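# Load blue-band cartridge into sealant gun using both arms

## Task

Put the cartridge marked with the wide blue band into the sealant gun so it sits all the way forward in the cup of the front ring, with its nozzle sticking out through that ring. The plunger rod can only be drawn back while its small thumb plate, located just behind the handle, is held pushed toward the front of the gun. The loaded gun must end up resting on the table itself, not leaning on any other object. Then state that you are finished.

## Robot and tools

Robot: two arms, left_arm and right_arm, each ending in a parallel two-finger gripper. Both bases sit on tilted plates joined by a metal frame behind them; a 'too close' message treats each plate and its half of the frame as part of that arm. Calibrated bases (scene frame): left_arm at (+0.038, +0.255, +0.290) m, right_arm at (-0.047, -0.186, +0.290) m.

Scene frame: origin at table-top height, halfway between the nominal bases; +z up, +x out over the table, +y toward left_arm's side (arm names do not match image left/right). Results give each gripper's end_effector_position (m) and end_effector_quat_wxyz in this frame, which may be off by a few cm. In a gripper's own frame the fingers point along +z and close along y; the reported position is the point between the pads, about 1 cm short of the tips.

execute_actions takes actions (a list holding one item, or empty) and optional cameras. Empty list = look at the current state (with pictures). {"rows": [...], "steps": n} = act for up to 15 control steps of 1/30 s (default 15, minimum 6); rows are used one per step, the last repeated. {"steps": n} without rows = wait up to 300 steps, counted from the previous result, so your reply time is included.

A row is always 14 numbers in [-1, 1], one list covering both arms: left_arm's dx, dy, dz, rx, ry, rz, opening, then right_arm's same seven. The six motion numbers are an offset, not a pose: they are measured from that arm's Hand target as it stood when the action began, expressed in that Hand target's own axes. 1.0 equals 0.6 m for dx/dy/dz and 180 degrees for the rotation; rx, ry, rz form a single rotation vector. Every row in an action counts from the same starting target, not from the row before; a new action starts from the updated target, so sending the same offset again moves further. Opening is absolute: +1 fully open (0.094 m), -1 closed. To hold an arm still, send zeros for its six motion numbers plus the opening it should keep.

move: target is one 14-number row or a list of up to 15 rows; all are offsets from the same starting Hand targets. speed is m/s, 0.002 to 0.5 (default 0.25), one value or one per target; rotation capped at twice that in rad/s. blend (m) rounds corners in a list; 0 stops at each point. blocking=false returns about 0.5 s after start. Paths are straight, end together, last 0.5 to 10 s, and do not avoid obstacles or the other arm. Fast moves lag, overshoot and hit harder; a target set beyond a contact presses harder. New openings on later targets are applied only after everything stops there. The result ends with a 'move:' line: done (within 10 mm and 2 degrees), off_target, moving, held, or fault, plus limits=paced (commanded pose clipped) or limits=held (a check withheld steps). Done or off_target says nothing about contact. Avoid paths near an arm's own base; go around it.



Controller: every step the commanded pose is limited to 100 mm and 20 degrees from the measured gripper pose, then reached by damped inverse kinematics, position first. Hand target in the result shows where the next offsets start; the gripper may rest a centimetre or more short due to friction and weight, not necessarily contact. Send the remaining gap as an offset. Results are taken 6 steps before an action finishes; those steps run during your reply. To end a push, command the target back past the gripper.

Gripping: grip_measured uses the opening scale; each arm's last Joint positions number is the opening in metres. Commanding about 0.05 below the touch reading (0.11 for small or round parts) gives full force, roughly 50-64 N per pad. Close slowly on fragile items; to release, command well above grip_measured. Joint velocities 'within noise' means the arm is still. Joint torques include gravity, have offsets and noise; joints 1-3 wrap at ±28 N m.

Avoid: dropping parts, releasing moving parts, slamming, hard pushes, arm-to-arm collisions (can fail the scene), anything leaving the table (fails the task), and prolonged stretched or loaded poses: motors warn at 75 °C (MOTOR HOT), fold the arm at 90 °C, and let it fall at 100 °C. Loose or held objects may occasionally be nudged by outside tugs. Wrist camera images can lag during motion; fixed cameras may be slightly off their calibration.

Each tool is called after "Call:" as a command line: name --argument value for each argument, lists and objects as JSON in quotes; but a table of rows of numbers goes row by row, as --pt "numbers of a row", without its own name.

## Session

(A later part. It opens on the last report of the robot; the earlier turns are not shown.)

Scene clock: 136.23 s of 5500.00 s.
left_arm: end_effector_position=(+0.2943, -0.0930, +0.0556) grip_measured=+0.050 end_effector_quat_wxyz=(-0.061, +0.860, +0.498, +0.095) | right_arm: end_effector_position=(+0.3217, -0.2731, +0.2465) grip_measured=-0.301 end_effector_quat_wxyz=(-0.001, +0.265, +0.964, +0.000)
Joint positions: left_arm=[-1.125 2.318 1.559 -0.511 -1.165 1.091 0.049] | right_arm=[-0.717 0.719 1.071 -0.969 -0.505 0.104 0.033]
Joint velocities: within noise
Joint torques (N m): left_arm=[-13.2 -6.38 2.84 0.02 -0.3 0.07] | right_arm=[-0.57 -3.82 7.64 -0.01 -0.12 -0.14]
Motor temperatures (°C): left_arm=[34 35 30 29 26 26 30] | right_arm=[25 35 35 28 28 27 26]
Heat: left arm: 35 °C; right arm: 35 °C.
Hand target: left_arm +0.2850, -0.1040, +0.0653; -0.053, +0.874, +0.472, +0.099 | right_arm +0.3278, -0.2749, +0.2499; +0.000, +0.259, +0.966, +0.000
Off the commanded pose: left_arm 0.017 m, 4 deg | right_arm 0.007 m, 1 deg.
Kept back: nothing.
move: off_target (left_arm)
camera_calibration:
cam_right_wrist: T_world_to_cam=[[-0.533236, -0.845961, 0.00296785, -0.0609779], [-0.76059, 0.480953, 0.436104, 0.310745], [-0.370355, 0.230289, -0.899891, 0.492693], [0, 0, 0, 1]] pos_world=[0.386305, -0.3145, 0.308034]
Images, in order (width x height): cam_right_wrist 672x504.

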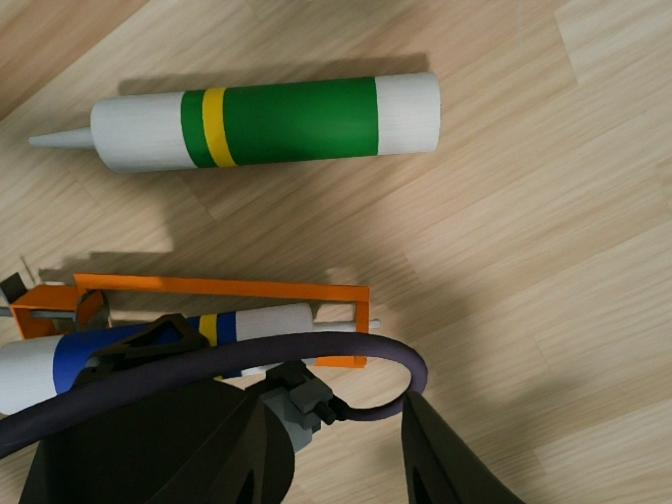

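Call:
move --target '[-0.0457,0,-0.0018,0,0,0,-0.15,0,0,0,0,0,0,-0.3]' --speed 0.05 --cameras '["cam_right_wrist"]'

Scene clock: 138.53 s of 5500.00 s.
left_arm: end_effector_position=(+0.2815, -0.1157, +0.0466) grip_measured=+0.050 end_effector_quat_wxyz=(-0.060, +0.862, +0.495, +0.093) | right_arm: end_effector_position=(+0.3217, -0.2731, +0.2465) grip_measured=-0.301 end_effector_quat_wxyz=(-0.001, +0.265, +0.964, +0.000)
Joint positions: left_arm=[-1.139 2.423 1.676 -0.551 -1.165 1.068 0.049] | right_arm=[-0.717 0.719 1.071 -0.969 -0.505 0.104 0.033]
Joint velocities: within noise
Joint torques (N m): left_arm=[-14.39 -6.5 3 -0.11 -0.36 -0.06] | right_arm=[-0.57 -3.82 7.65 -0.02 -0.12 -0.14]
Motor temperatures (°C): left_arm=[35 34 30 29 26 26 30] | right_arm=[25 35 35 28 28 27 26]
Heat: left arm: 35 °C; right arm: 35 °C.
Hand target: left_arm +0.2704, -0.1265, +0.0602; -0.053, +0.874, +0.472, +0.099 | right_arm +0.3278, -0.2749, +0.2499; +0.000, +0.259, +0.966, +0.000
Off the commanded pose: left_arm 0.021 m, 3 deg | right_arm 0.007 m, 1 deg.
Kept back: nothing.
move: off_target (left_arm)
camera_calibration:
cam_right_wrist: T_world_to_cam=[[-0.533236, -0.845961, 0.00296785, -0.0609779], [-0.76059, 0.480953, 0.436104, 0.310745], [-0.370355, 0.230289, -0.899891, 0.492693], [0, 0, 0, 1]] pos_world=[0.386305, -0.3145, 0.308034]
Images, in order (width x height): cam_right_wrist 672x504.

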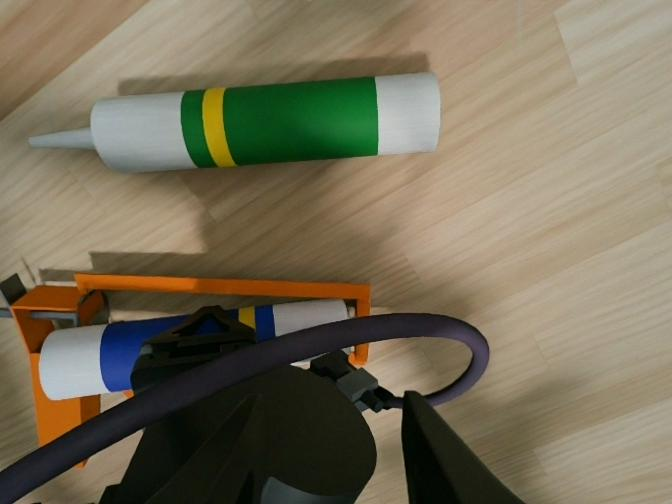

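Call:
zoom_image --camera "cam_right_wrist" --region '[0, 250, 400, 450]'

Scaled by 1.260 from the camera's 672x504 image, which has a finer 960x720 frame.

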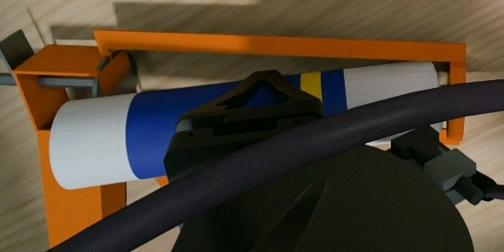

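Call:
wait --seconds 0.1 --cameras '["cam_left_wrist","cam_high"]'

Call:
zoom_image --camera "cam_high" --region '[300, 180, 480, 320]'

Scene clock: 140.30 s of 5500.00 s.
left_arm: end_effector_position=(+0.2818, -0.1156, +0.0469) grip_measured=+0.050 end_effector_quat_wxyz=(-0.061, +0.862, +0.494, +0.093) | right_arm: end_effector_position=(+0.3217, -0.2731, +0.2465) grip_measured=-0.301 end_effector_quat_wxyz=(-0.001, +0.265, +0.964, +0.000)
Joint positions: left_arm=[-1.139 2.423 1.678 -0.556 -1.165 1.067 0.049] | right_arm=[-0.717 0.719 1.071 -0.969 -0.505 0.104 0.033]
Joint velocities: within noise
Joint torques (N m): left_arm=[-14.39 -6.5 2.92 -0.12 -0.35 -0.07] | right_arm=[-0.57 -3.82 7.66 -0.01 -0.12 -0.14]
Motor temperatures (°C): left_arm=[36 34 30 29 26 26 30] | right_arm=[25 35 35 28 28 27 26]
Heat: left arm: 36 °C; right arm: 35 °C.
Hand target: left_arm +0.2703, -0.1265, +0.0602; -0.053, +0.874, +0.472, +0.099 | right_arm +0.3278, -0.2749, +0.2499; +0.000, +0.259, +0.966, +0.000
Off the commanded pose: left_arm 0.021 m, 3 deg | right_arm 0.007 m, 1 deg.
Steps of this call (1-53: nothing new was sent). Readings (end_effector_position of left_arm | right_arm):
1: (+0.2816, -0.1157, +0.0467) | (+0.3217, -0.2731, +0.2465)
2: (+0.2818, -0.1159, +0.0468) | (+0.3217, -0.2731, +0.2465)
4: (+0.2818, -0.1158, +0.0468) | (+0.3217, -0.2731, +0.2465)
8: (+0.2817, -0.1156, +0.0468) | (+0.3217, -0.2731, +0.2465)
53: the state above
camera_calibration:
cam_left_wrist: T_world_to_cam=[[-0.856958, 0.514803, 0.0244959, 0.300789], [0.41957, 0.66925, 0.613242, -0.0312294], [0.299305, 0.535801, -0.789515, 0.101584], [0, 0, 0, 1]] pos_world=[0.240462, -0.188376, 0.091985]
Images, in order (width x height): cam_high 672x504, cam_left_wrist 672x504.

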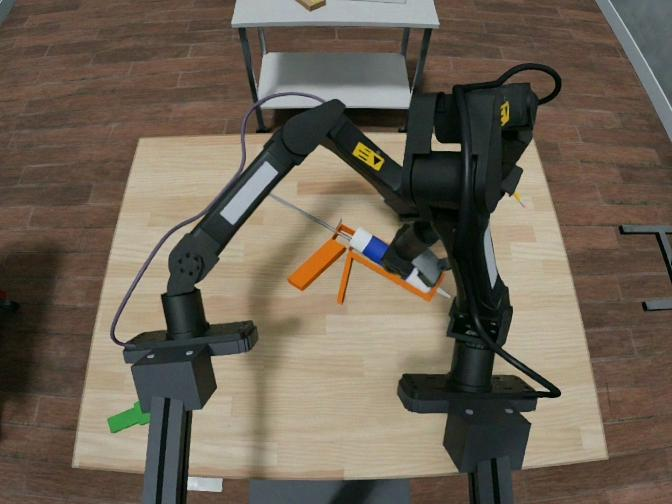

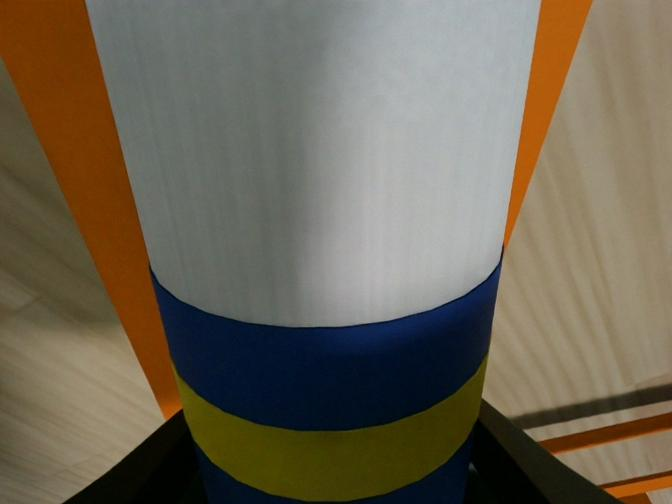

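Scaled by 2.800 from the camera's 672x504 image, which has a finer 960x720 frame.

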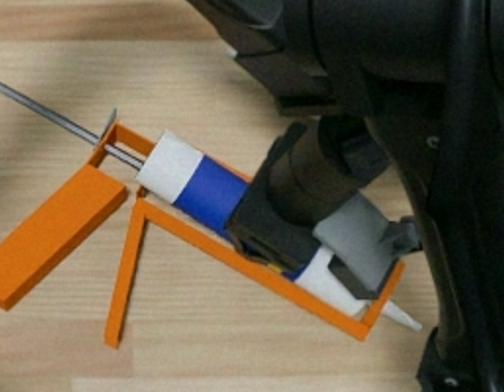

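Call:
move --target '[-0.0197,0.0052,-0.0028,0,0,0,-0.15,0,0,0,0,0,0,-0.3]' --speed 0.05 --cameras '["cam_right_wrist","cam_left_wrist"]'

Scene clock: 141.67 s of 5500.00 s.
left_arm: end_effector_position=(+0.2778, -0.1272, +0.0451) grip_measured=+0.050 end_effector_quat_wxyz=(-0.062, +0.864, +0.491, +0.091) | right_arm: end_effector_position=(+0.3217, -0.2731, +0.2465) grip_measured=-0.301 end_effector_quat_wxyz=(-0.001, +0.265, +0.964, +0.000)
Joint positions: left_arm=[-1.149 2.474 1.754 -0.603 -1.165 1.05 0.049] | right_arm=[-0.717 0.719 1.071 -0.969 -0.505 0.104 0.033]
Joint velocities: within noise
Joint torques (N m): left_arm=[-14.76 -6.5 3.14 -0.12 -0.38 -0.1] | right_arm=[-0.57 -3.82 7.65 -0.01 -0.12 -0.14]
Motor temperatures (°C): left_arm=[36 34 30 29 26 26 30] | right_arm=[25 35 35 28 28 27 26]
Heat: left arm: 36 °C; right arm: 35 °C.
Hand target: left_arm +0.2664, -0.1381, +0.0592; -0.053, +0.874, +0.472, +0.099 | right_arm +0.3278, -0.2749, +0.2499; +0.000, +0.259, +0.966, +0.000
Off the commanded pose: left_arm 0.021 m, 3 deg | right_arm 0.007 m, 1 deg.
Kept back: nothing.
move: off_target (left_arm)
camera_calibration:
cam_left_wrist: T_world_to_cam=[[-0.852846, 0.521402, 0.0281625, 0.302856], [0.427252, 0.665808, 0.611683, -0.0232397], [0.300182, 0.533704, -0.790602, 0.107151], [0, 0, 0, 1]] pos_world=[0.236054, -0.199623, 0.0904]
cam_right_wrist: T_world_to_cam=[[-0.533236, -0.845961, 0.00296785, -0.0609779], [-0.76059, 0.480953, 0.436104, 0.310745], [-0.370355, 0.230289, -0.899891, 0.492693], [0, 0, 0, 1]] pos_world=[0.386305, -0.3145, 0.308034]
Images, in order (width x height): cam_left_wrist 672x504, cam_right_wrist 672x504.

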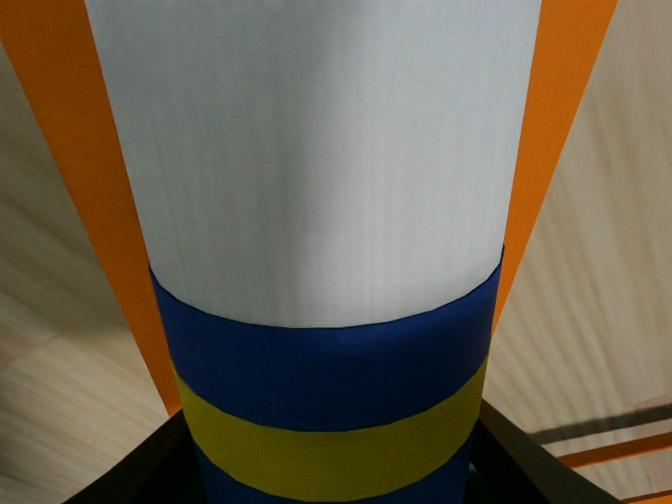

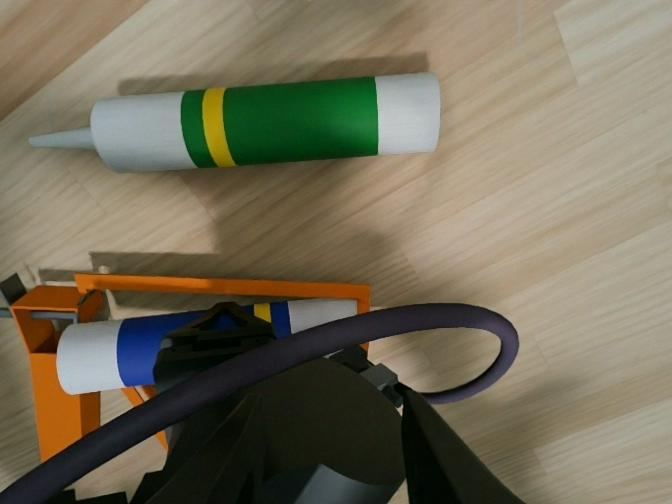

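Call:
move --target '[-0.0158,0.001,-0.003,0,-0.008,0,-0.15,0,0,0,0,0,0,-0.3]' --speed 0.04 --cameras '["cam_right_wrist"]'

Call:
zoom_image --camera "cam_right_wrist" --region '[0, 250, 420, 450]'

Scene clock: 143.13 s of 5500.00 s.
left_arm: end_effector_position=(+0.2782, -0.1283, +0.0454) grip_measured=+0.050 end_effector_quat_wxyz=(-0.064, +0.866, +0.488, +0.092) | right_arm: end_effector_position=(+0.3217, -0.2731, +0.2465) grip_measured=-0.301 end_effector_quat_wxyz=(-0.001, +0.265, +0.964, +0.000)
Joint positions: left_arm=[-1.15 2.482 1.772 -0.625 -1.167 1.045 0.049] | right_arm=[-0.717 0.719 1.071 -0.969 -0.505 0.104 0.033]
Joint velocities: within noise
Joint torques (N m): left_arm=[-15.31 -5.98 3.19 0.03 -0.13 0] | right_arm=[-0.57 -3.84 7.64 -0.01 -0.12 -0.14]
Motor temperatures (°C): left_arm=[37 34 30 29 26 26 30] | right_arm=[25 35 36 28 28 27 26]
Heat: left arm: 37 °C; right arm: 36 °C.
Hand target: left_arm +0.2616, -0.1466, +0.0589; -0.047, +0.875, +0.473, +0.088 | right_arm +0.3278, -0.2749, +0.2499; +0.000, +0.259, +0.966, +0.000
Off the commanded pose: left_arm 0.028 m, 3 deg | right_arm 0.007 m, 1 deg.
Kept back: nothing.
move: off_target (left_arm)
camera_calibration:
cam_right_wrist: T_world_to_cam=[[-0.533236, -0.845961, 0.00296785, -0.0609779], [-0.76059, 0.480953, 0.436104, 0.310745], [-0.370355, 0.230289, -0.899891, 0.492693], [0, 0, 0, 1]] pos_world=[0.386305, -0.3145, 0.308034]
Images, in order (width x height): cam_right_wrist 672x504.

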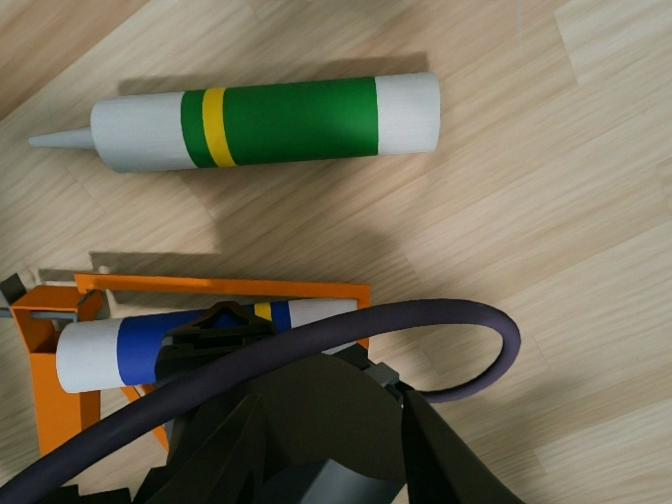

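Scaled by 1.200 from the camera's 672x504 image, which has a finer 960x720 frame.

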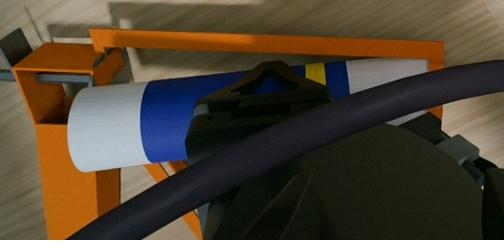

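Call:
move --pt "0.010 0 -0.016 0 0 0 -0.15 0 0 0 0 0 0 -0.3" --pt "-0.008 0 -0.013 0 0 0 -0.15 0 0 0 0 0 0 -0.3" --speed 0.04 --cameras '["cam_right_wrist"]'

Call:
zoom_image --camera "cam_right_wrist" --region '[0, 250, 420, 450]'

Scene clock: 144.90 s of 5500.00 s.
left_arm: end_effector_position=(+0.2784, -0.1289, +0.0486) grip_measured=+0.050 end_effector_quat_wxyz=(-0.068, +0.866, +0.485, +0.102) | right_arm: end_effector_position=(+0.3217, -0.2731, +0.2465) grip_measured=-0.301 end_effector_quat_wxyz=(-0.001, +0.265, +0.964, +0.000)
Joint positions: left_arm=[-1.159 2.503 1.809 -0.686 -1.188 1.005 0.049] | right_arm=[-0.717 0.719 1.071 -0.969 -0.505 0.104 0.033]
Joint velocities: within noise
Joint torques (N m): left_arm=[-16.24 -6.17 3.28 0.01 -0.08 -0.07] | right_arm=[-0.58 -3.81 7.64 -0.01 -0.12 -0.15]
Motor temperatures (°C): left_arm=[38 34 30 29 26 26 30] | right_arm=[25 35 36 28 28 27 26]
Heat: left arm: 38 °C; right arm: 36 °C.
Hand target: left_arm +0.2581, -0.1517, +0.0654; -0.047, +0.875, +0.473, +0.088 | right_arm +0.3278, -0.2749, +0.2499; +0.000, +0.259, +0.966, +0.000
Off the commanded pose: left_arm 0.035 m, 3 deg | right_arm 0.007 m, 1 deg.
Kept back: nothing.
move: off_target (left_arm)
camera_calibration:
cam_right_wrist: T_world_to_cam=[[-0.533236, -0.845961, 0.00296785, -0.0609779], [-0.76059, 0.480953, 0.436104, 0.310745], [-0.370355, 0.230289, -0.899891, 0.492693], [0, 0, 0, 1]] pos_world=[0.386305, -0.3145, 0.308034]
Images, in order (width x height): cam_right_wrist 672x504.

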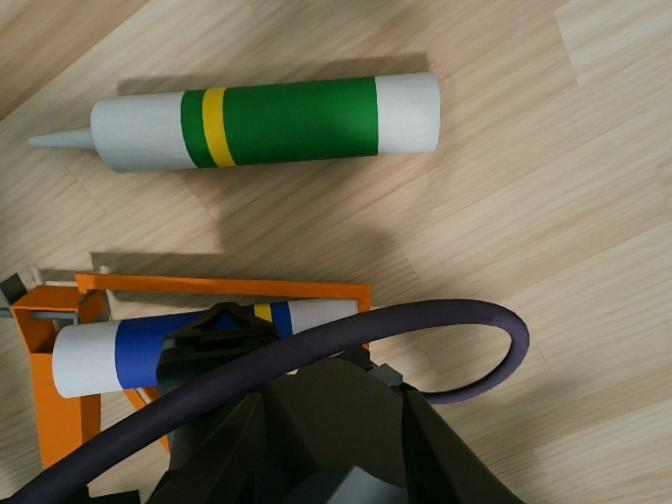

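Scaled by 1.200 from the camera's 672x504 image, which has a finer 960x720 frame.

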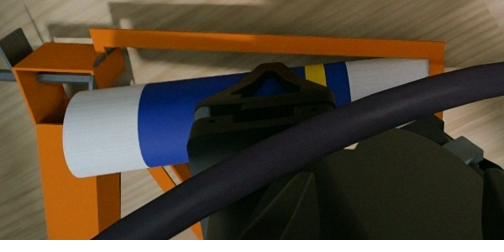

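Call:
move --target '[0.037,0,-0.003,0,0,0,-0.15,0,0,0,0,0,0,-0.3]' --speed 0.05 --cameras '["cam_right_wrist"]'

Scene clock: 146.70 s of 5500.00 s.
left_arm: end_effector_position=(+0.2651, -0.1203, +0.0476) grip_measured=+0.050 end_effector_quat_wxyz=(-0.072, +0.869, +0.480, +0.094) | right_arm: end_effector_position=(+0.3217, -0.2731, +0.2465) grip_measured=-0.301 end_effector_quat_wxyz=(-0.001, +0.265, +0.964, +0.000)
Joint positions: left_arm=[-1.161 2.482 1.734 -0.652 -1.175 1.001 0.049] | right_arm=[-0.717 0.719 1.071 -0.969 -0.505 0.104 0.033]
Joint velocities: within noise
Joint torques (N m): left_arm=[-14.8 -11.85 1.14 0.08 -0.03 0.07] | right_arm=[-0.57 -3.81 7.65 -0.01 -0.12 -0.14]
Motor temperatures (°C): left_arm=[39 34 30 29 26 26 30] | right_arm=[25 35 36 28 28 27 26]
Heat: left arm: 39 °C; right arm: 36 °C.
Hand target: left_arm +0.2701, -0.1339, +0.0717; -0.047, +0.875, +0.473, +0.088 | right_arm +0.3278, -0.2749, +0.2499; +0.000, +0.259, +0.966, +0.000
Off the commanded pose: left_arm 0.028 m, 3 deg | right_arm 0.007 m, 1 deg.
Kept back: nothing.
move: off_target (left_arm)
camera_calibration:
cam_right_wrist: T_world_to_cam=[[-0.533236, -0.845961, 0.00296785, -0.0609779], [-0.76059, 0.480953, 0.436104, 0.310745], [-0.370355, 0.230289, -0.899891, 0.492693], [0, 0, 0, 1]] pos_world=[0.386305, -0.3145, 0.308034]
Images, in order (width x height): cam_right_wrist 672x504.

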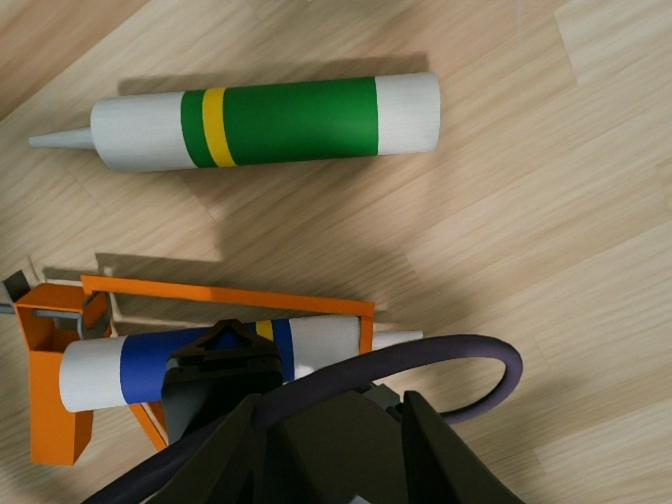

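Call:
move --target '[0,0,0,0,0,0,-0.15,-0.067,0,-0.117,0,0,0,-0.3]' --speed 0.1

Scene clock: 148.83 s of 5500.00 s.
left_arm: end_effector_position=(+0.2653, -0.1203, +0.0477) grip_measured=+0.050 end_effector_quat_wxyz=(-0.072, +0.870, +0.479, +0.094) | right_arm: end_effector_position=(+0.3562, -0.2959, +0.3169) grip_measured=-0.301 end_effector_quat_wxyz=(-0.007, +0.266, +0.964, -0.006)
Joint positions: left_arm=[-1.161 2.481 1.733 -0.649 -1.175 1.004 0.049] | right_arm=[-1.251 0.937 1.536 -1.545 -0.878 -0.389 0.033]
Joint velocities: within noise
Joint torques (N m): left_arm=[-14.79 -11.81 1.28 0.06 -0.04 0.09] | right_arm=[-0.84 -2.13 6.08 -0.13 -0.14 -0.13]
Motor temperatures (°C): left_arm=[39 35 30 29 26 26 30] | right_arm=[25 35 35 28 28 27 26]
Heat: left arm: 39 °C; right arm: 35 °C.
Hand target: left_arm +0.2700, -0.1339, +0.0717; -0.047, +0.875, +0.473, +0.088 | right_arm +0.3627, -0.2951, +0.3201; +0.000, +0.259, +0.966, +0.000
Off the commanded pose: left_arm 0.028 m, 3 deg | right_arm 0.007 m, 1 deg.
Kept back: nothing.
move: off_target (left_arm)
camera_calibration:
cam_left_wrist: T_world_to_cam=[[-0.839922, 0.540731, 0.0462816, 0.286516], [0.447569, 0.641926, 0.622586, -0.0328553], [0.306942, 0.543637, -0.781182, 0.108194], [0, 0, 0, 1]] pos_world=[0.222146, -0.192656, 0.091714]
cam_right_wrist: T_world_to_cam=[[-0.533461, -0.845641, 0.0176157, -0.066553], [-0.753904, 0.484826, 0.443365, 0.31366], [-0.383468, 0.223237, -0.896168, 0.575497], [0, 0, 0, 1]] pos_world=[0.421651, -0.336823, 0.377848]

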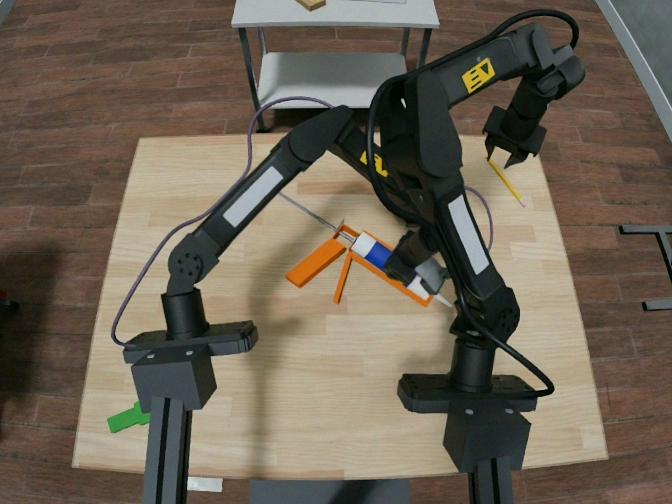

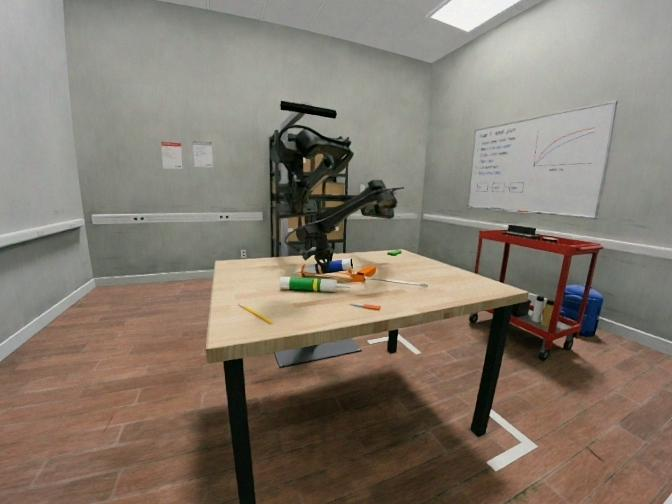

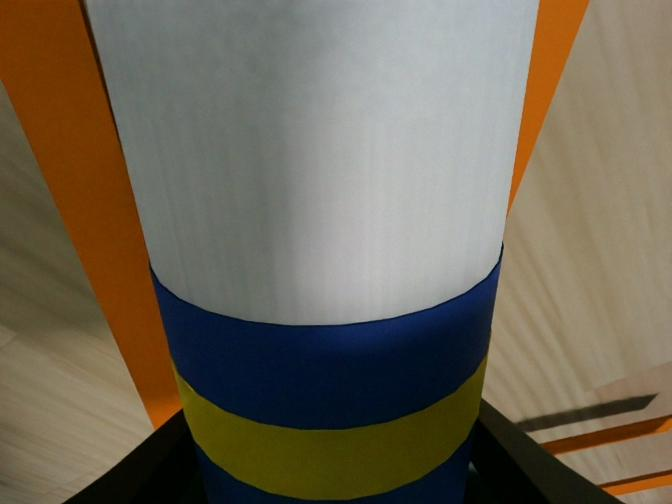

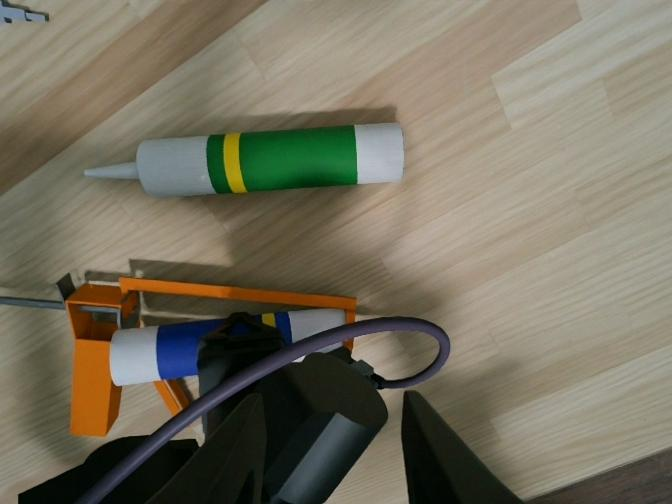

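Call:
move --target '[0.0,0,-0.013,0,0,0,-0.15,0,0,0,0,0,0,-0.3]' --speed 0.1 --cameras '["cam_right_wrist"]'

Scene clock: 150.23 s of 5500.00 s.
left_arm: end_effector_position=(+0.2644, -0.1205, +0.0508) grip_measured=+0.050 end_effector_quat_wxyz=(-0.071, +0.868, +0.482, +0.094) | right_arm: end_effector_position=(+0.3571, -0.2952, +0.3175) grip_measured=-0.301 end_effector_quat_wxyz=(-0.006, +0.263, +0.965, -0.005)
Joint positions: left_arm=[-1.167 2.479 1.733 -0.664 -1.175 0.984 0.049] | right_arm=[-1.251 0.937 1.54 -1.548 -0.88 -0.393 0.033]
Joint velocities: within noise
Joint torques (N m): left_arm=[-15.54 -11.59 2.36 -0.22 -0.06 -0.05] | right_arm=[-0.85 -2.09 5.76 -0.11 -0.14 -0.14]
Motor temperatures (°C): left_arm=[40 36 30 29 26 26 30] | right_arm=[25 35 35 28 28 27 26]
Heat: left arm: 40 °C; right arm: 35 °C.
Hand target: left_arm +0.2691, -0.1352, +0.0793; -0.047, +0.875, +0.473, +0.088 | right_arm +0.3627, -0.2951, +0.3201; +0.000, +0.259, +0.966, +0.001
Off the commanded pose: left_arm 0.032 m, 3 deg | right_arm 0.006 m, 1 deg.
Kept back: nothing.
move: off_target (left_arm)
camera_calibration:
cam_right_wrist: T_world_to_cam=[[-0.52885, -0.848557, 0.0163874, -0.0676661], [-0.757265, 0.480497, 0.442349, 0.313943], [-0.383232, 0.221527, -0.896693, 0.575829], [0, 0, 0, 1]] pos_world=[0.422629, -0.335828, 0.378579]
Images, in order (width x height): cam_right_wrist 672x504.

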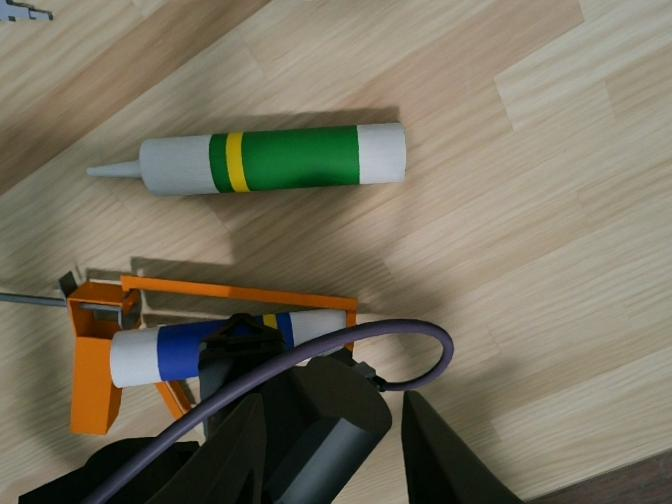

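Call:
move --target '[-0.0025,-0.0037,0.040,0,0,0,-0.15,0,0,0,0,0,0,-0.3]' --speed 0.05 --cameras '["cam_right_wrist"]'

Scene clock: 151.57 s of 5500.00 s.
left_arm: end_effector_position=(+0.2639, -0.1234, +0.0471) grip_measured=+0.050 end_effector_quat_wxyz=(-0.063, +0.877, +0.466, +0.099) | right_arm: end_effector_position=(+0.3569, -0.2950, +0.3175) grip_measured=-0.301 end_effector_quat_wxyz=(-0.007, +0.264, +0.965, -0.005)
Joint positions: left_arm=[-1.165 2.479 1.703 -0.577 -1.188 1.073 0.049] | right_arm=[-1.251 0.937 1.54 -1.549 -0.88 -0.393 0.033]
Joint velocities: within noise
Joint torques (N m): left_arm=[-11.84 -10.93 1.25 0.24 0.02 0.06] | right_arm=[-0.87 -2.1 5.76 -0.11 -0.14 -0.14]
Motor temperatures (°C): left_arm=[40 36 30 29 26 26 30] | right_arm=[25 35 35 28 28 27 26]
Heat: left arm: 40 °C; right arm: 35 °C.
Hand target: left_arm +0.2691, -0.1313, +0.0556; -0.047, +0.875, +0.473, +0.088 | right_arm +0.3627, -0.2951, +0.3201; +0.000, +0.259, +0.966, +0.001
Off the commanded pose: left_arm 0.013 m, 2 deg | right_arm 0.006 m, 1 deg.
Kept back: nothing.
move: off_target (left_arm)
camera_calibration:
cam_right_wrist: T_world_to_cam=[[-0.529856, -0.847936, 0.0160469, -0.0669136], [-0.756433, 0.481065, 0.443155, 0.31332], [-0.383486, 0.22267, -0.896301, 0.576019], [0, 0, 0, 1]] pos_world=[0.422446, -0.335728, 0.378511]
Images, in order (width x height): cam_right_wrist 672x504.

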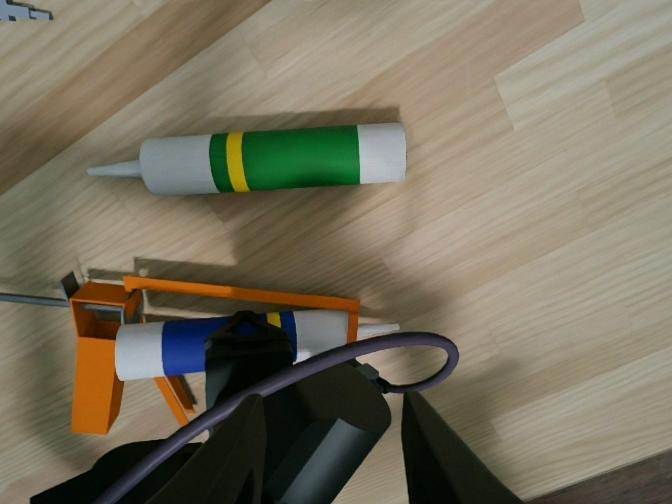

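Call:
zoom_image --camera "cam_right_wrist" --region '[40, 250, 420, 450]'

Call:
zoom_image --camera "cam_low" --region '[260, 220, 440, 320]'

Scaled by 1.326 from the camera's 672x504 image, which has a finer 960x720 frame.

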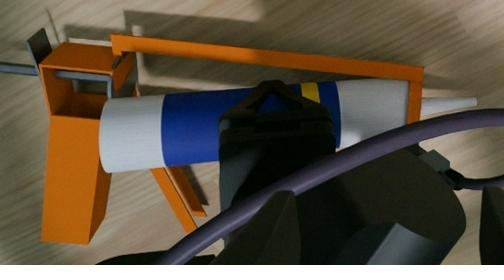

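This scene's latest camera images include none from cam_low. They are from: cam_right_wrist. cam_low's image comes with the result of a call that names it in "cameras".

Call:
move --target '[0,0,0,0,0,0,0.3,0,0,0,0,0,0,-0.3]' --speed 0.05 --cameras '["cam_right_wrist","cam_low","cam_left_wrist"]'

Call:
zoom_image --camera "cam_right_wrist" --region '[40, 250, 420, 450]'

Call:
zoom_image --camera "cam_low" --region '[260, 220, 440, 320]'

Scene clock: 152.93 s of 5500.00 s.
left_arm: end_effector_position=(+0.2639, -0.1272, +0.0468) grip_measured=+0.298 end_effector_quat_wxyz=(-0.057, +0.875, +0.472, +0.092) | right_arm: end_effector_position=(+0.3569, -0.2950, +0.3175) grip_measured=-0.301 end_effector_quat_wxyz=(-0.007, +0.264, +0.965, -0.005)
Joint positions: left_arm=[-1.165 2.476 1.702 -0.556 -1.173 1.081 0.061] | right_arm=[-1.251 0.937 1.54 -1.549 -0.88 -0.393 0.033]
Joint velocities: within noise
Joint torques (N m): left_arm=[-11.85 -10.73 1.17 0.21 0.01 0.07] | right_arm=[-0.87 -2.09 5.76 -0.11 -0.14 -0.14]
Motor temperatures (°C): left_arm=[40 36 30 29 26 26 30] | right_arm=[25 35 35 28 28 27 26]
Heat: left arm: 40 °C; right arm: 35 °C.
Hand target: left_arm +0.2690, -0.1312, +0.0556; -0.047, +0.875, +0.473, +0.088 | right_arm +0.3627, -0.2951, +0.3201; +0.000, +0.259, +0.966, +0.001
Off the commanded pose: left_arm 0.011 m, 1 deg | right_arm 0.006 m, 1 deg.
Kept back: nothing.
move: off_target (left_arm)
camera_calibration:
cam_left_wrist: T_world_to_cam=[[-0.829303, 0.558249, 0.0247851, 0.289542], [0.455363, 0.649423, 0.609011, -0.0276852], [0.323884, 0.516341, -0.792774, 0.104252], [0, 0, 0, 1]] pos_world=[0.21896, -0.197487, 0.0923322]
cam_right_wrist: T_world_to_cam=[[-0.529856, -0.847936, 0.0160469, -0.0669136], [-0.756433, 0.481065, 0.443155, 0.31332], [-0.383486, 0.22267, -0.896301, 0.576019], [0, 0, 0, 1]] pos_world=[0.422446, -0.335728, 0.378511]
Images, in order (width x height): cam_low 672x504, cam_left_wrist 672x504, cam_right_wrist 672x504.

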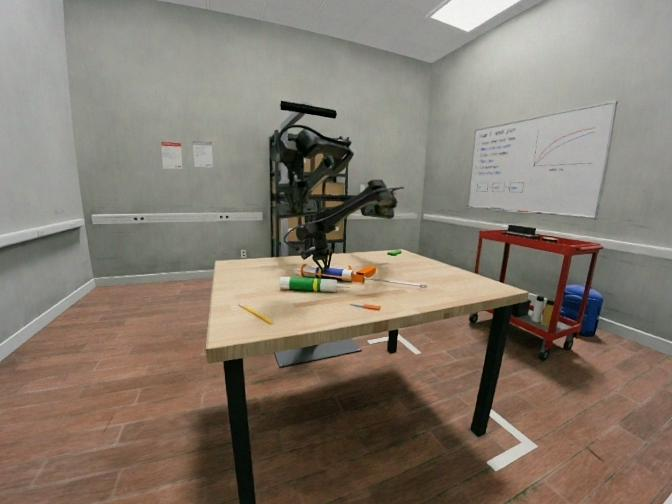

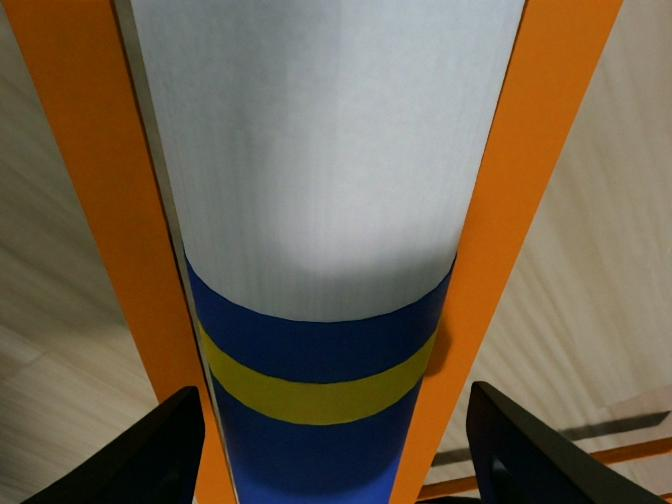

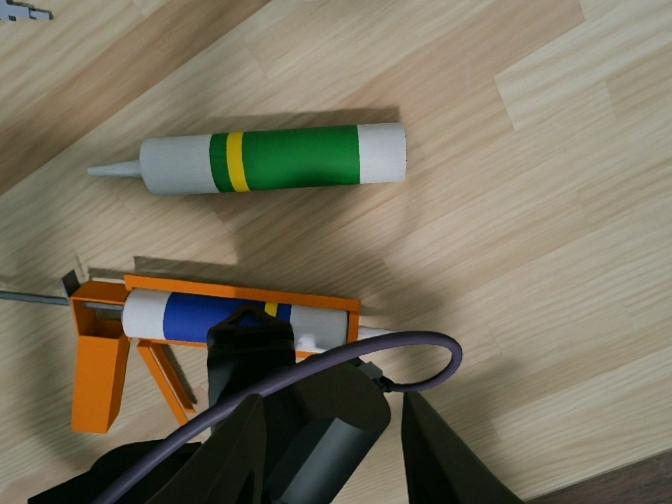

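Scaled by 1.326 from the camera's 672x504 image, which has a finer 960x720 frame.

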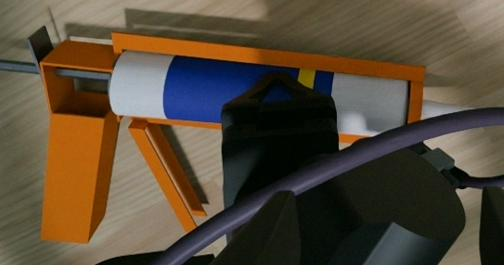

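Scaled by 2.800 from the camera's 672x504 image, which has a finer 960x720 frame.

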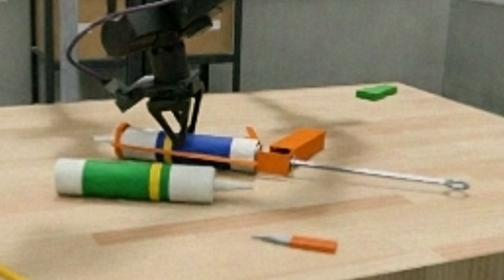

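Call:
move --target '[0,0,-0.2,0,0,0,0.3,0,0,0,0,0,0,-0.3]' --speed 0.12

Call:
zoom_image --camera "cam_right_wrist" --region '[40, 250, 420, 450]'

Call:
zoom_image --camera "cam_low" --region '[260, 220, 440, 320]'

Call:
zoom_image --camera "cam_high" --region '[280, 180, 480, 320]'

Scene clock: 155.27 s of 5500.00 s.
left_arm: end_effector_position=(+0.2691, -0.1459, +0.1674) grip_measured=+0.298 end_effector_quat_wxyz=(-0.049, +0.868, +0.485, +0.092) | right_arm: end_effector_position=(+0.3569, -0.2950, +0.3175) grip_measured=-0.301 end_effector_quat_wxyz=(-0.007, +0.264, +0.965, -0.005)
Joint positions: left_arm=[-1.393 2.515 2.043 -1.369 -1.171 0.491 0.061] | right_arm=[-1.251 0.937 1.54 -1.549 -0.88 -0.393 0.033]
Joint velocities: within noise
Joint torques (N m): left_arm=[-13.63 -5.86 3.84 -0.12 0.11 -0.05] | right_arm=[-0.87 -2.09 5.78 -0.11 -0.14 -0.14]
Motor temperatures (°C): left_arm=[40 36 30 29 26 26 30] | right_arm=[25 35 34 28 28 27 26]
Heat: left arm: 40 °C; right arm: 35 °C.
Hand target: left_arm +0.2559, -0.1511, +0.1731; -0.047, +0.875, +0.473, +0.088 | right_arm +0.3627, -0.2951, +0.3201; +0.000, +0.259, +0.966, +0.001
Off the commanded pose: left_arm 0.015 m, 2 deg | right_arm 0.006 m, 1 deg.
Kept back: nothing.
move: off_target (left_arm)
camera_calibration:
cam_left_wrist: T_world_to_cam=[[-0.844229, 0.535937, 0.00699281, 0.305139], [0.431416, 0.671727, 0.602215, -0.0805473], [0.318052, 0.511425, -0.798303, 0.209645], [0, 0, 0, 1]] pos_world=[0.225678, -0.216647, 0.213733]
cam_right_wrist: T_world_to_cam=[[-0.529856, -0.847936, 0.0160469, -0.0669136], [-0.756433, 0.481065, 0.443155, 0.31332], [-0.383486, 0.22267, -0.896301, 0.576019], [0, 0, 0, 1]] pos_world=[0.422446, -0.335728, 0.378511]

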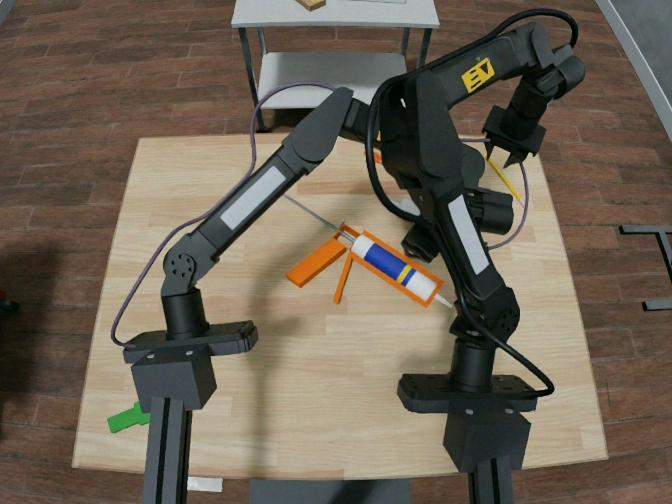

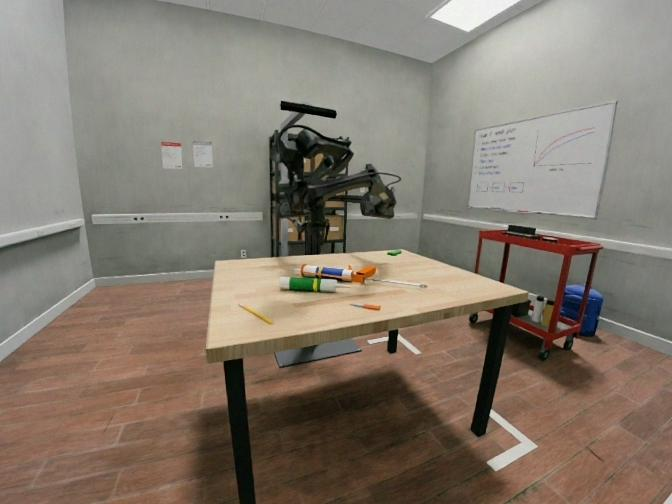

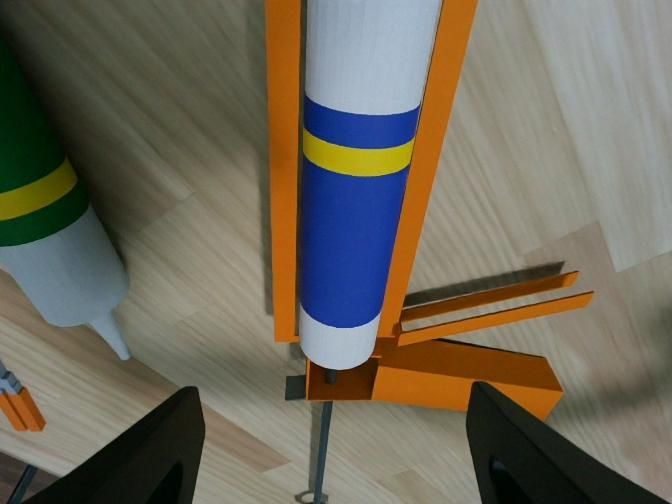

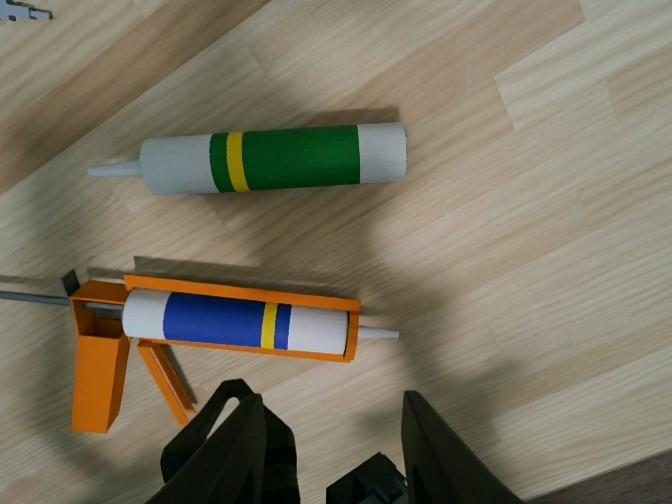

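Scaled by 1.326 from the camera's 672x504 image, which has a finer 960x720 frame.

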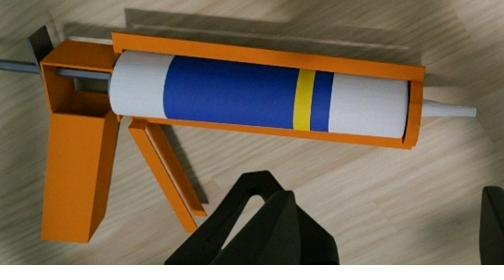

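Scaled by 2.800 from the camera's 672x504 image, which has a finer 960x720 frame.

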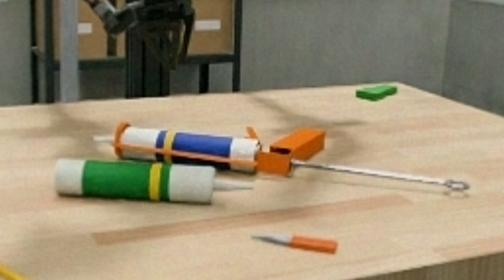

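Scaled by 2.520 from the camera's 672x504 image, which has a finer 960x720 frame.

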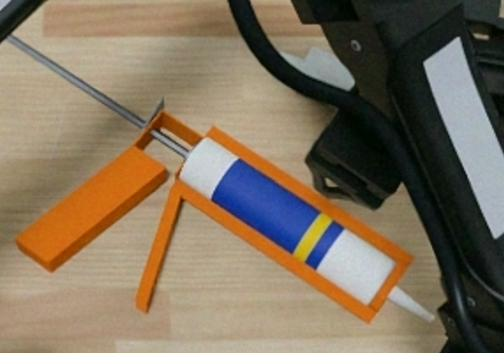

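Call:
move --target '[0.177,0,0.036,0,0,0,0.0,0,0,0,0,0,0,-0.3]' --speed 0.15 --cameras '["cam_left_wrist"]'

Call:
zoom_image --camera "cam_left_wrist" --region '[180, 80, 520, 335]'

Scene clock: 157.43 s of 5500.00 s.
left_arm: end_effector_position=(+0.3091, -0.0630, +0.1716) grip_measured=+0.002 end_effector_quat_wxyz=(-0.052, +0.876, +0.471, +0.084) | right_arm: end_effector_position=(+0.3569, -0.2950, +0.3175) grip_measured=-0.301 end_effector_quat_wxyz=(-0.007, +0.264, +0.965, -0.005)
Joint positions: left_arm=[-1.321 2.104 1.547 -1.108 -1.171 0.714 0.047] | right_arm=[-1.251 0.937 1.54 -1.549 -0.88 -0.393 0.033]
Joint velocities: within noise
Joint torques (N m): left_arm=[-8.9 -8.88 1.73 0.15 -0.12 0.05] | right_arm=[-0.85 -2.09 5.75 -0.1 -0.14 -0.14]
Motor temperatures (°C): left_arm=[40 36 30 29 26 26 30] | right_arm=[25 35 34 28 28 27 26]
Heat: left arm: 40 °C; right arm: 35 °C.
Hand target: left_arm +0.3152, -0.0605, +0.1731; -0.047, +0.875, +0.473, +0.088 | right_arm +0.3627, -0.2951, +0.3201; +0.000, +0.259, +0.966, +0.001
Off the commanded pose: left_arm 0.007 m, 1 deg | right_arm 0.006 m, 1 deg.
Kept back: nothing.
move: done
camera_calibration:
cam_left_wrist: T_world_to_cam=[[-0.827249, 0.561386, 0.0224587, 0.288115], [0.462708, 0.658076, 0.594001, -0.165195], [0.318684, 0.501779, -0.804151, 0.158045], [0, 0, 0, 1]] pos_world=[0.264414, -0.132336, 0.218747]
Images, in order (width x height): cam_left_wrist 672x504.

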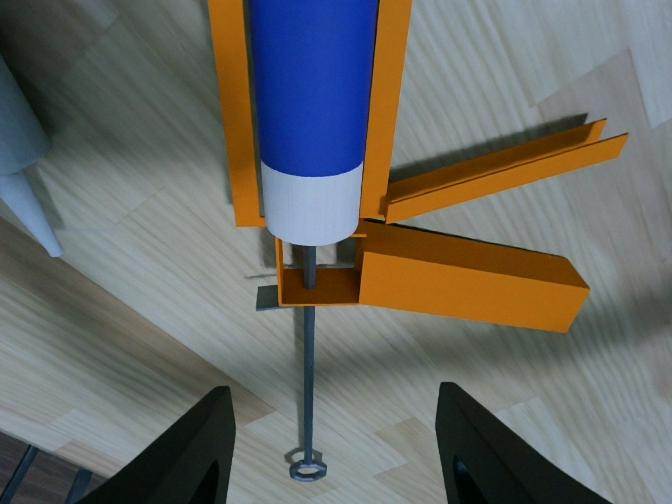

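Scaled by 1.482 from the camera's 672x504 image, which has a finer 960x720 frame.

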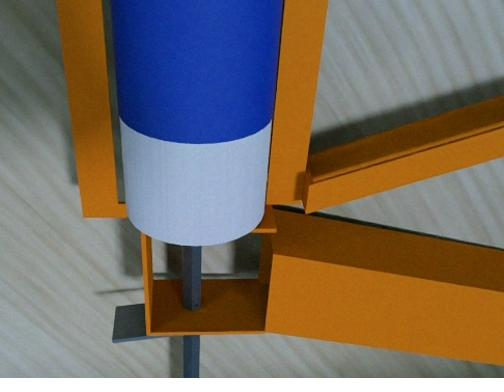

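Call:
move --target '[0.528,0.048,0.163,0.0971,-0.0037,-0.968,0.6,0,0,0,0,0,0,-0.3]' --speed 0.4

Scene clock: 164.33 s of 5500.00 s.
left_arm: end_effector_position=(+0.5029, +0.1943, +0.1275) grip_measured=+0.598 end_effector_quat_wxyz=(-0.024, -0.415, +0.909, +0.016) | right_arm: end_effector_position=(+0.3569, -0.2950, +0.3175) grip_measured=-0.301 end_effector_quat_wxyz=(-0.007, +0.263, +0.965, -0.005)
Joint positions: left_arm=[-0.439 1.344 1.394 -0.72 -0.478 -1.036 0.075] | right_arm=[-1.251 0.937 1.54 -1.549 -0.88 -0.395 0.033]
Joint velocities: within noise
Joint torques (N m): left_arm=[-2.04 -15.05 5.65 0.36 0.12 -0.09] | right_arm=[-0.87 -2.1 5.76 -0.1 -0.14 -0.14]
Motor temperatures (°C): left_arm=[37 37 30 28 26 26 29] | right_arm=[25 34 33 28 28 26 26]
Heat: left arm: 37 °C; right arm: 34 °C.
Hand target: left_arm +0.5201, +0.1997, +0.1405; +0.000, -0.437, +0.899, +0.000 | right_arm +0.3627, -0.2951, +0.3201; +0.000, +0.259, +0.966, +0.001
Off the commanded pose: left_arm 0.022 m, 4 deg | right_arm 0.006 m, 1 deg.
Kept back: nothing.
move: off_target (left_arm)
camera_calibration:
cam_left_wrist: T_world_to_cam=[[0.74453, -0.666336, -0.0408859, -0.238838], [-0.581182, -0.677083, 0.451426, 0.404669], [-0.328484, -0.312338, -0.891371, 0.42652], [0, 0, 0, 1]] pos_world=[0.553114, 0.248067, 0.187745]
cam_right_wrist: T_world_to_cam=[[-0.528555, -0.848748, 0.0160314, -0.0676127], [-0.757166, 0.479893, 0.443173, 0.31323], [-0.383836, 0.222103, -0.896293, 0.575973], [0, 0, 0, 1]] pos_world=[0.422509, -0.335629, 0.378509]

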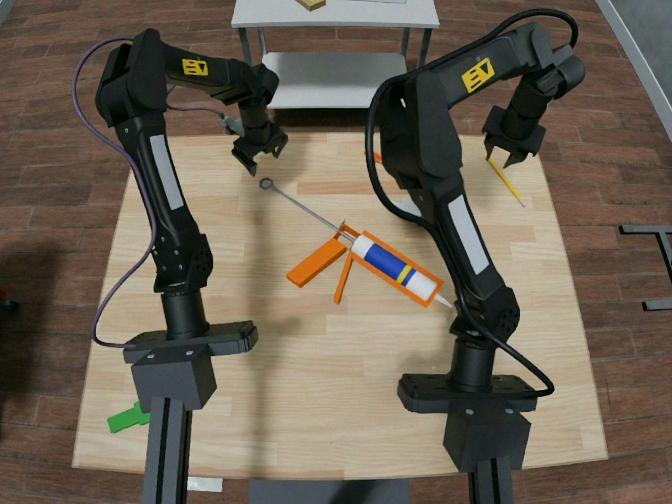

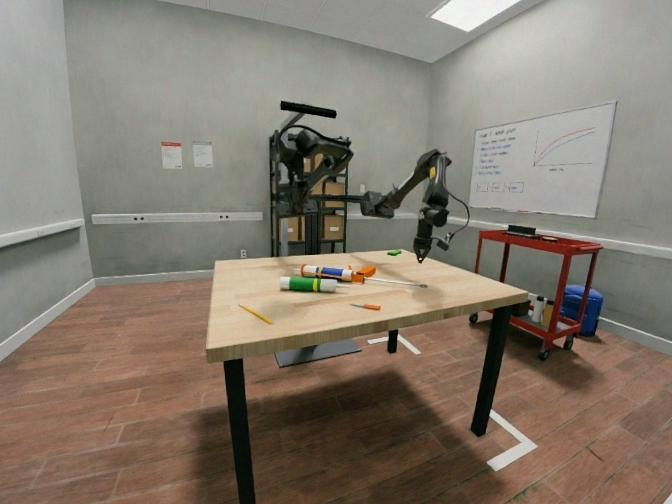

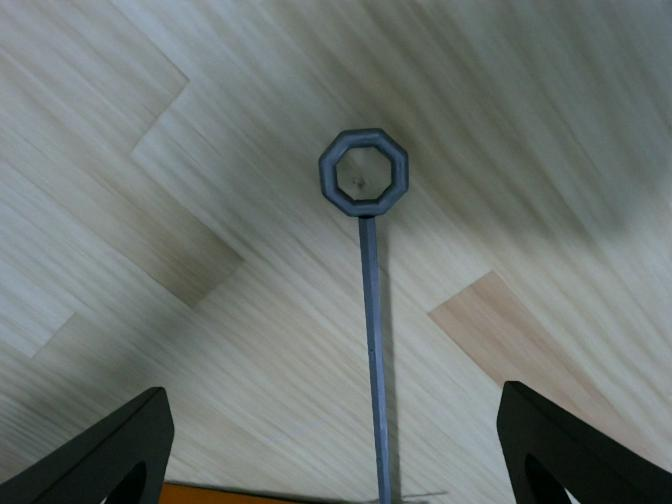

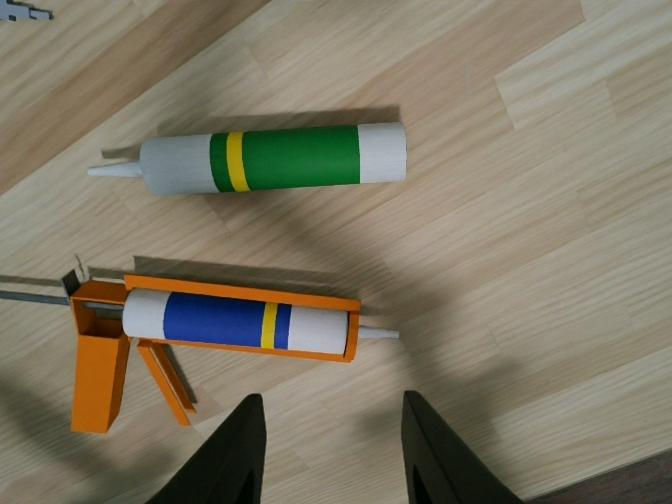

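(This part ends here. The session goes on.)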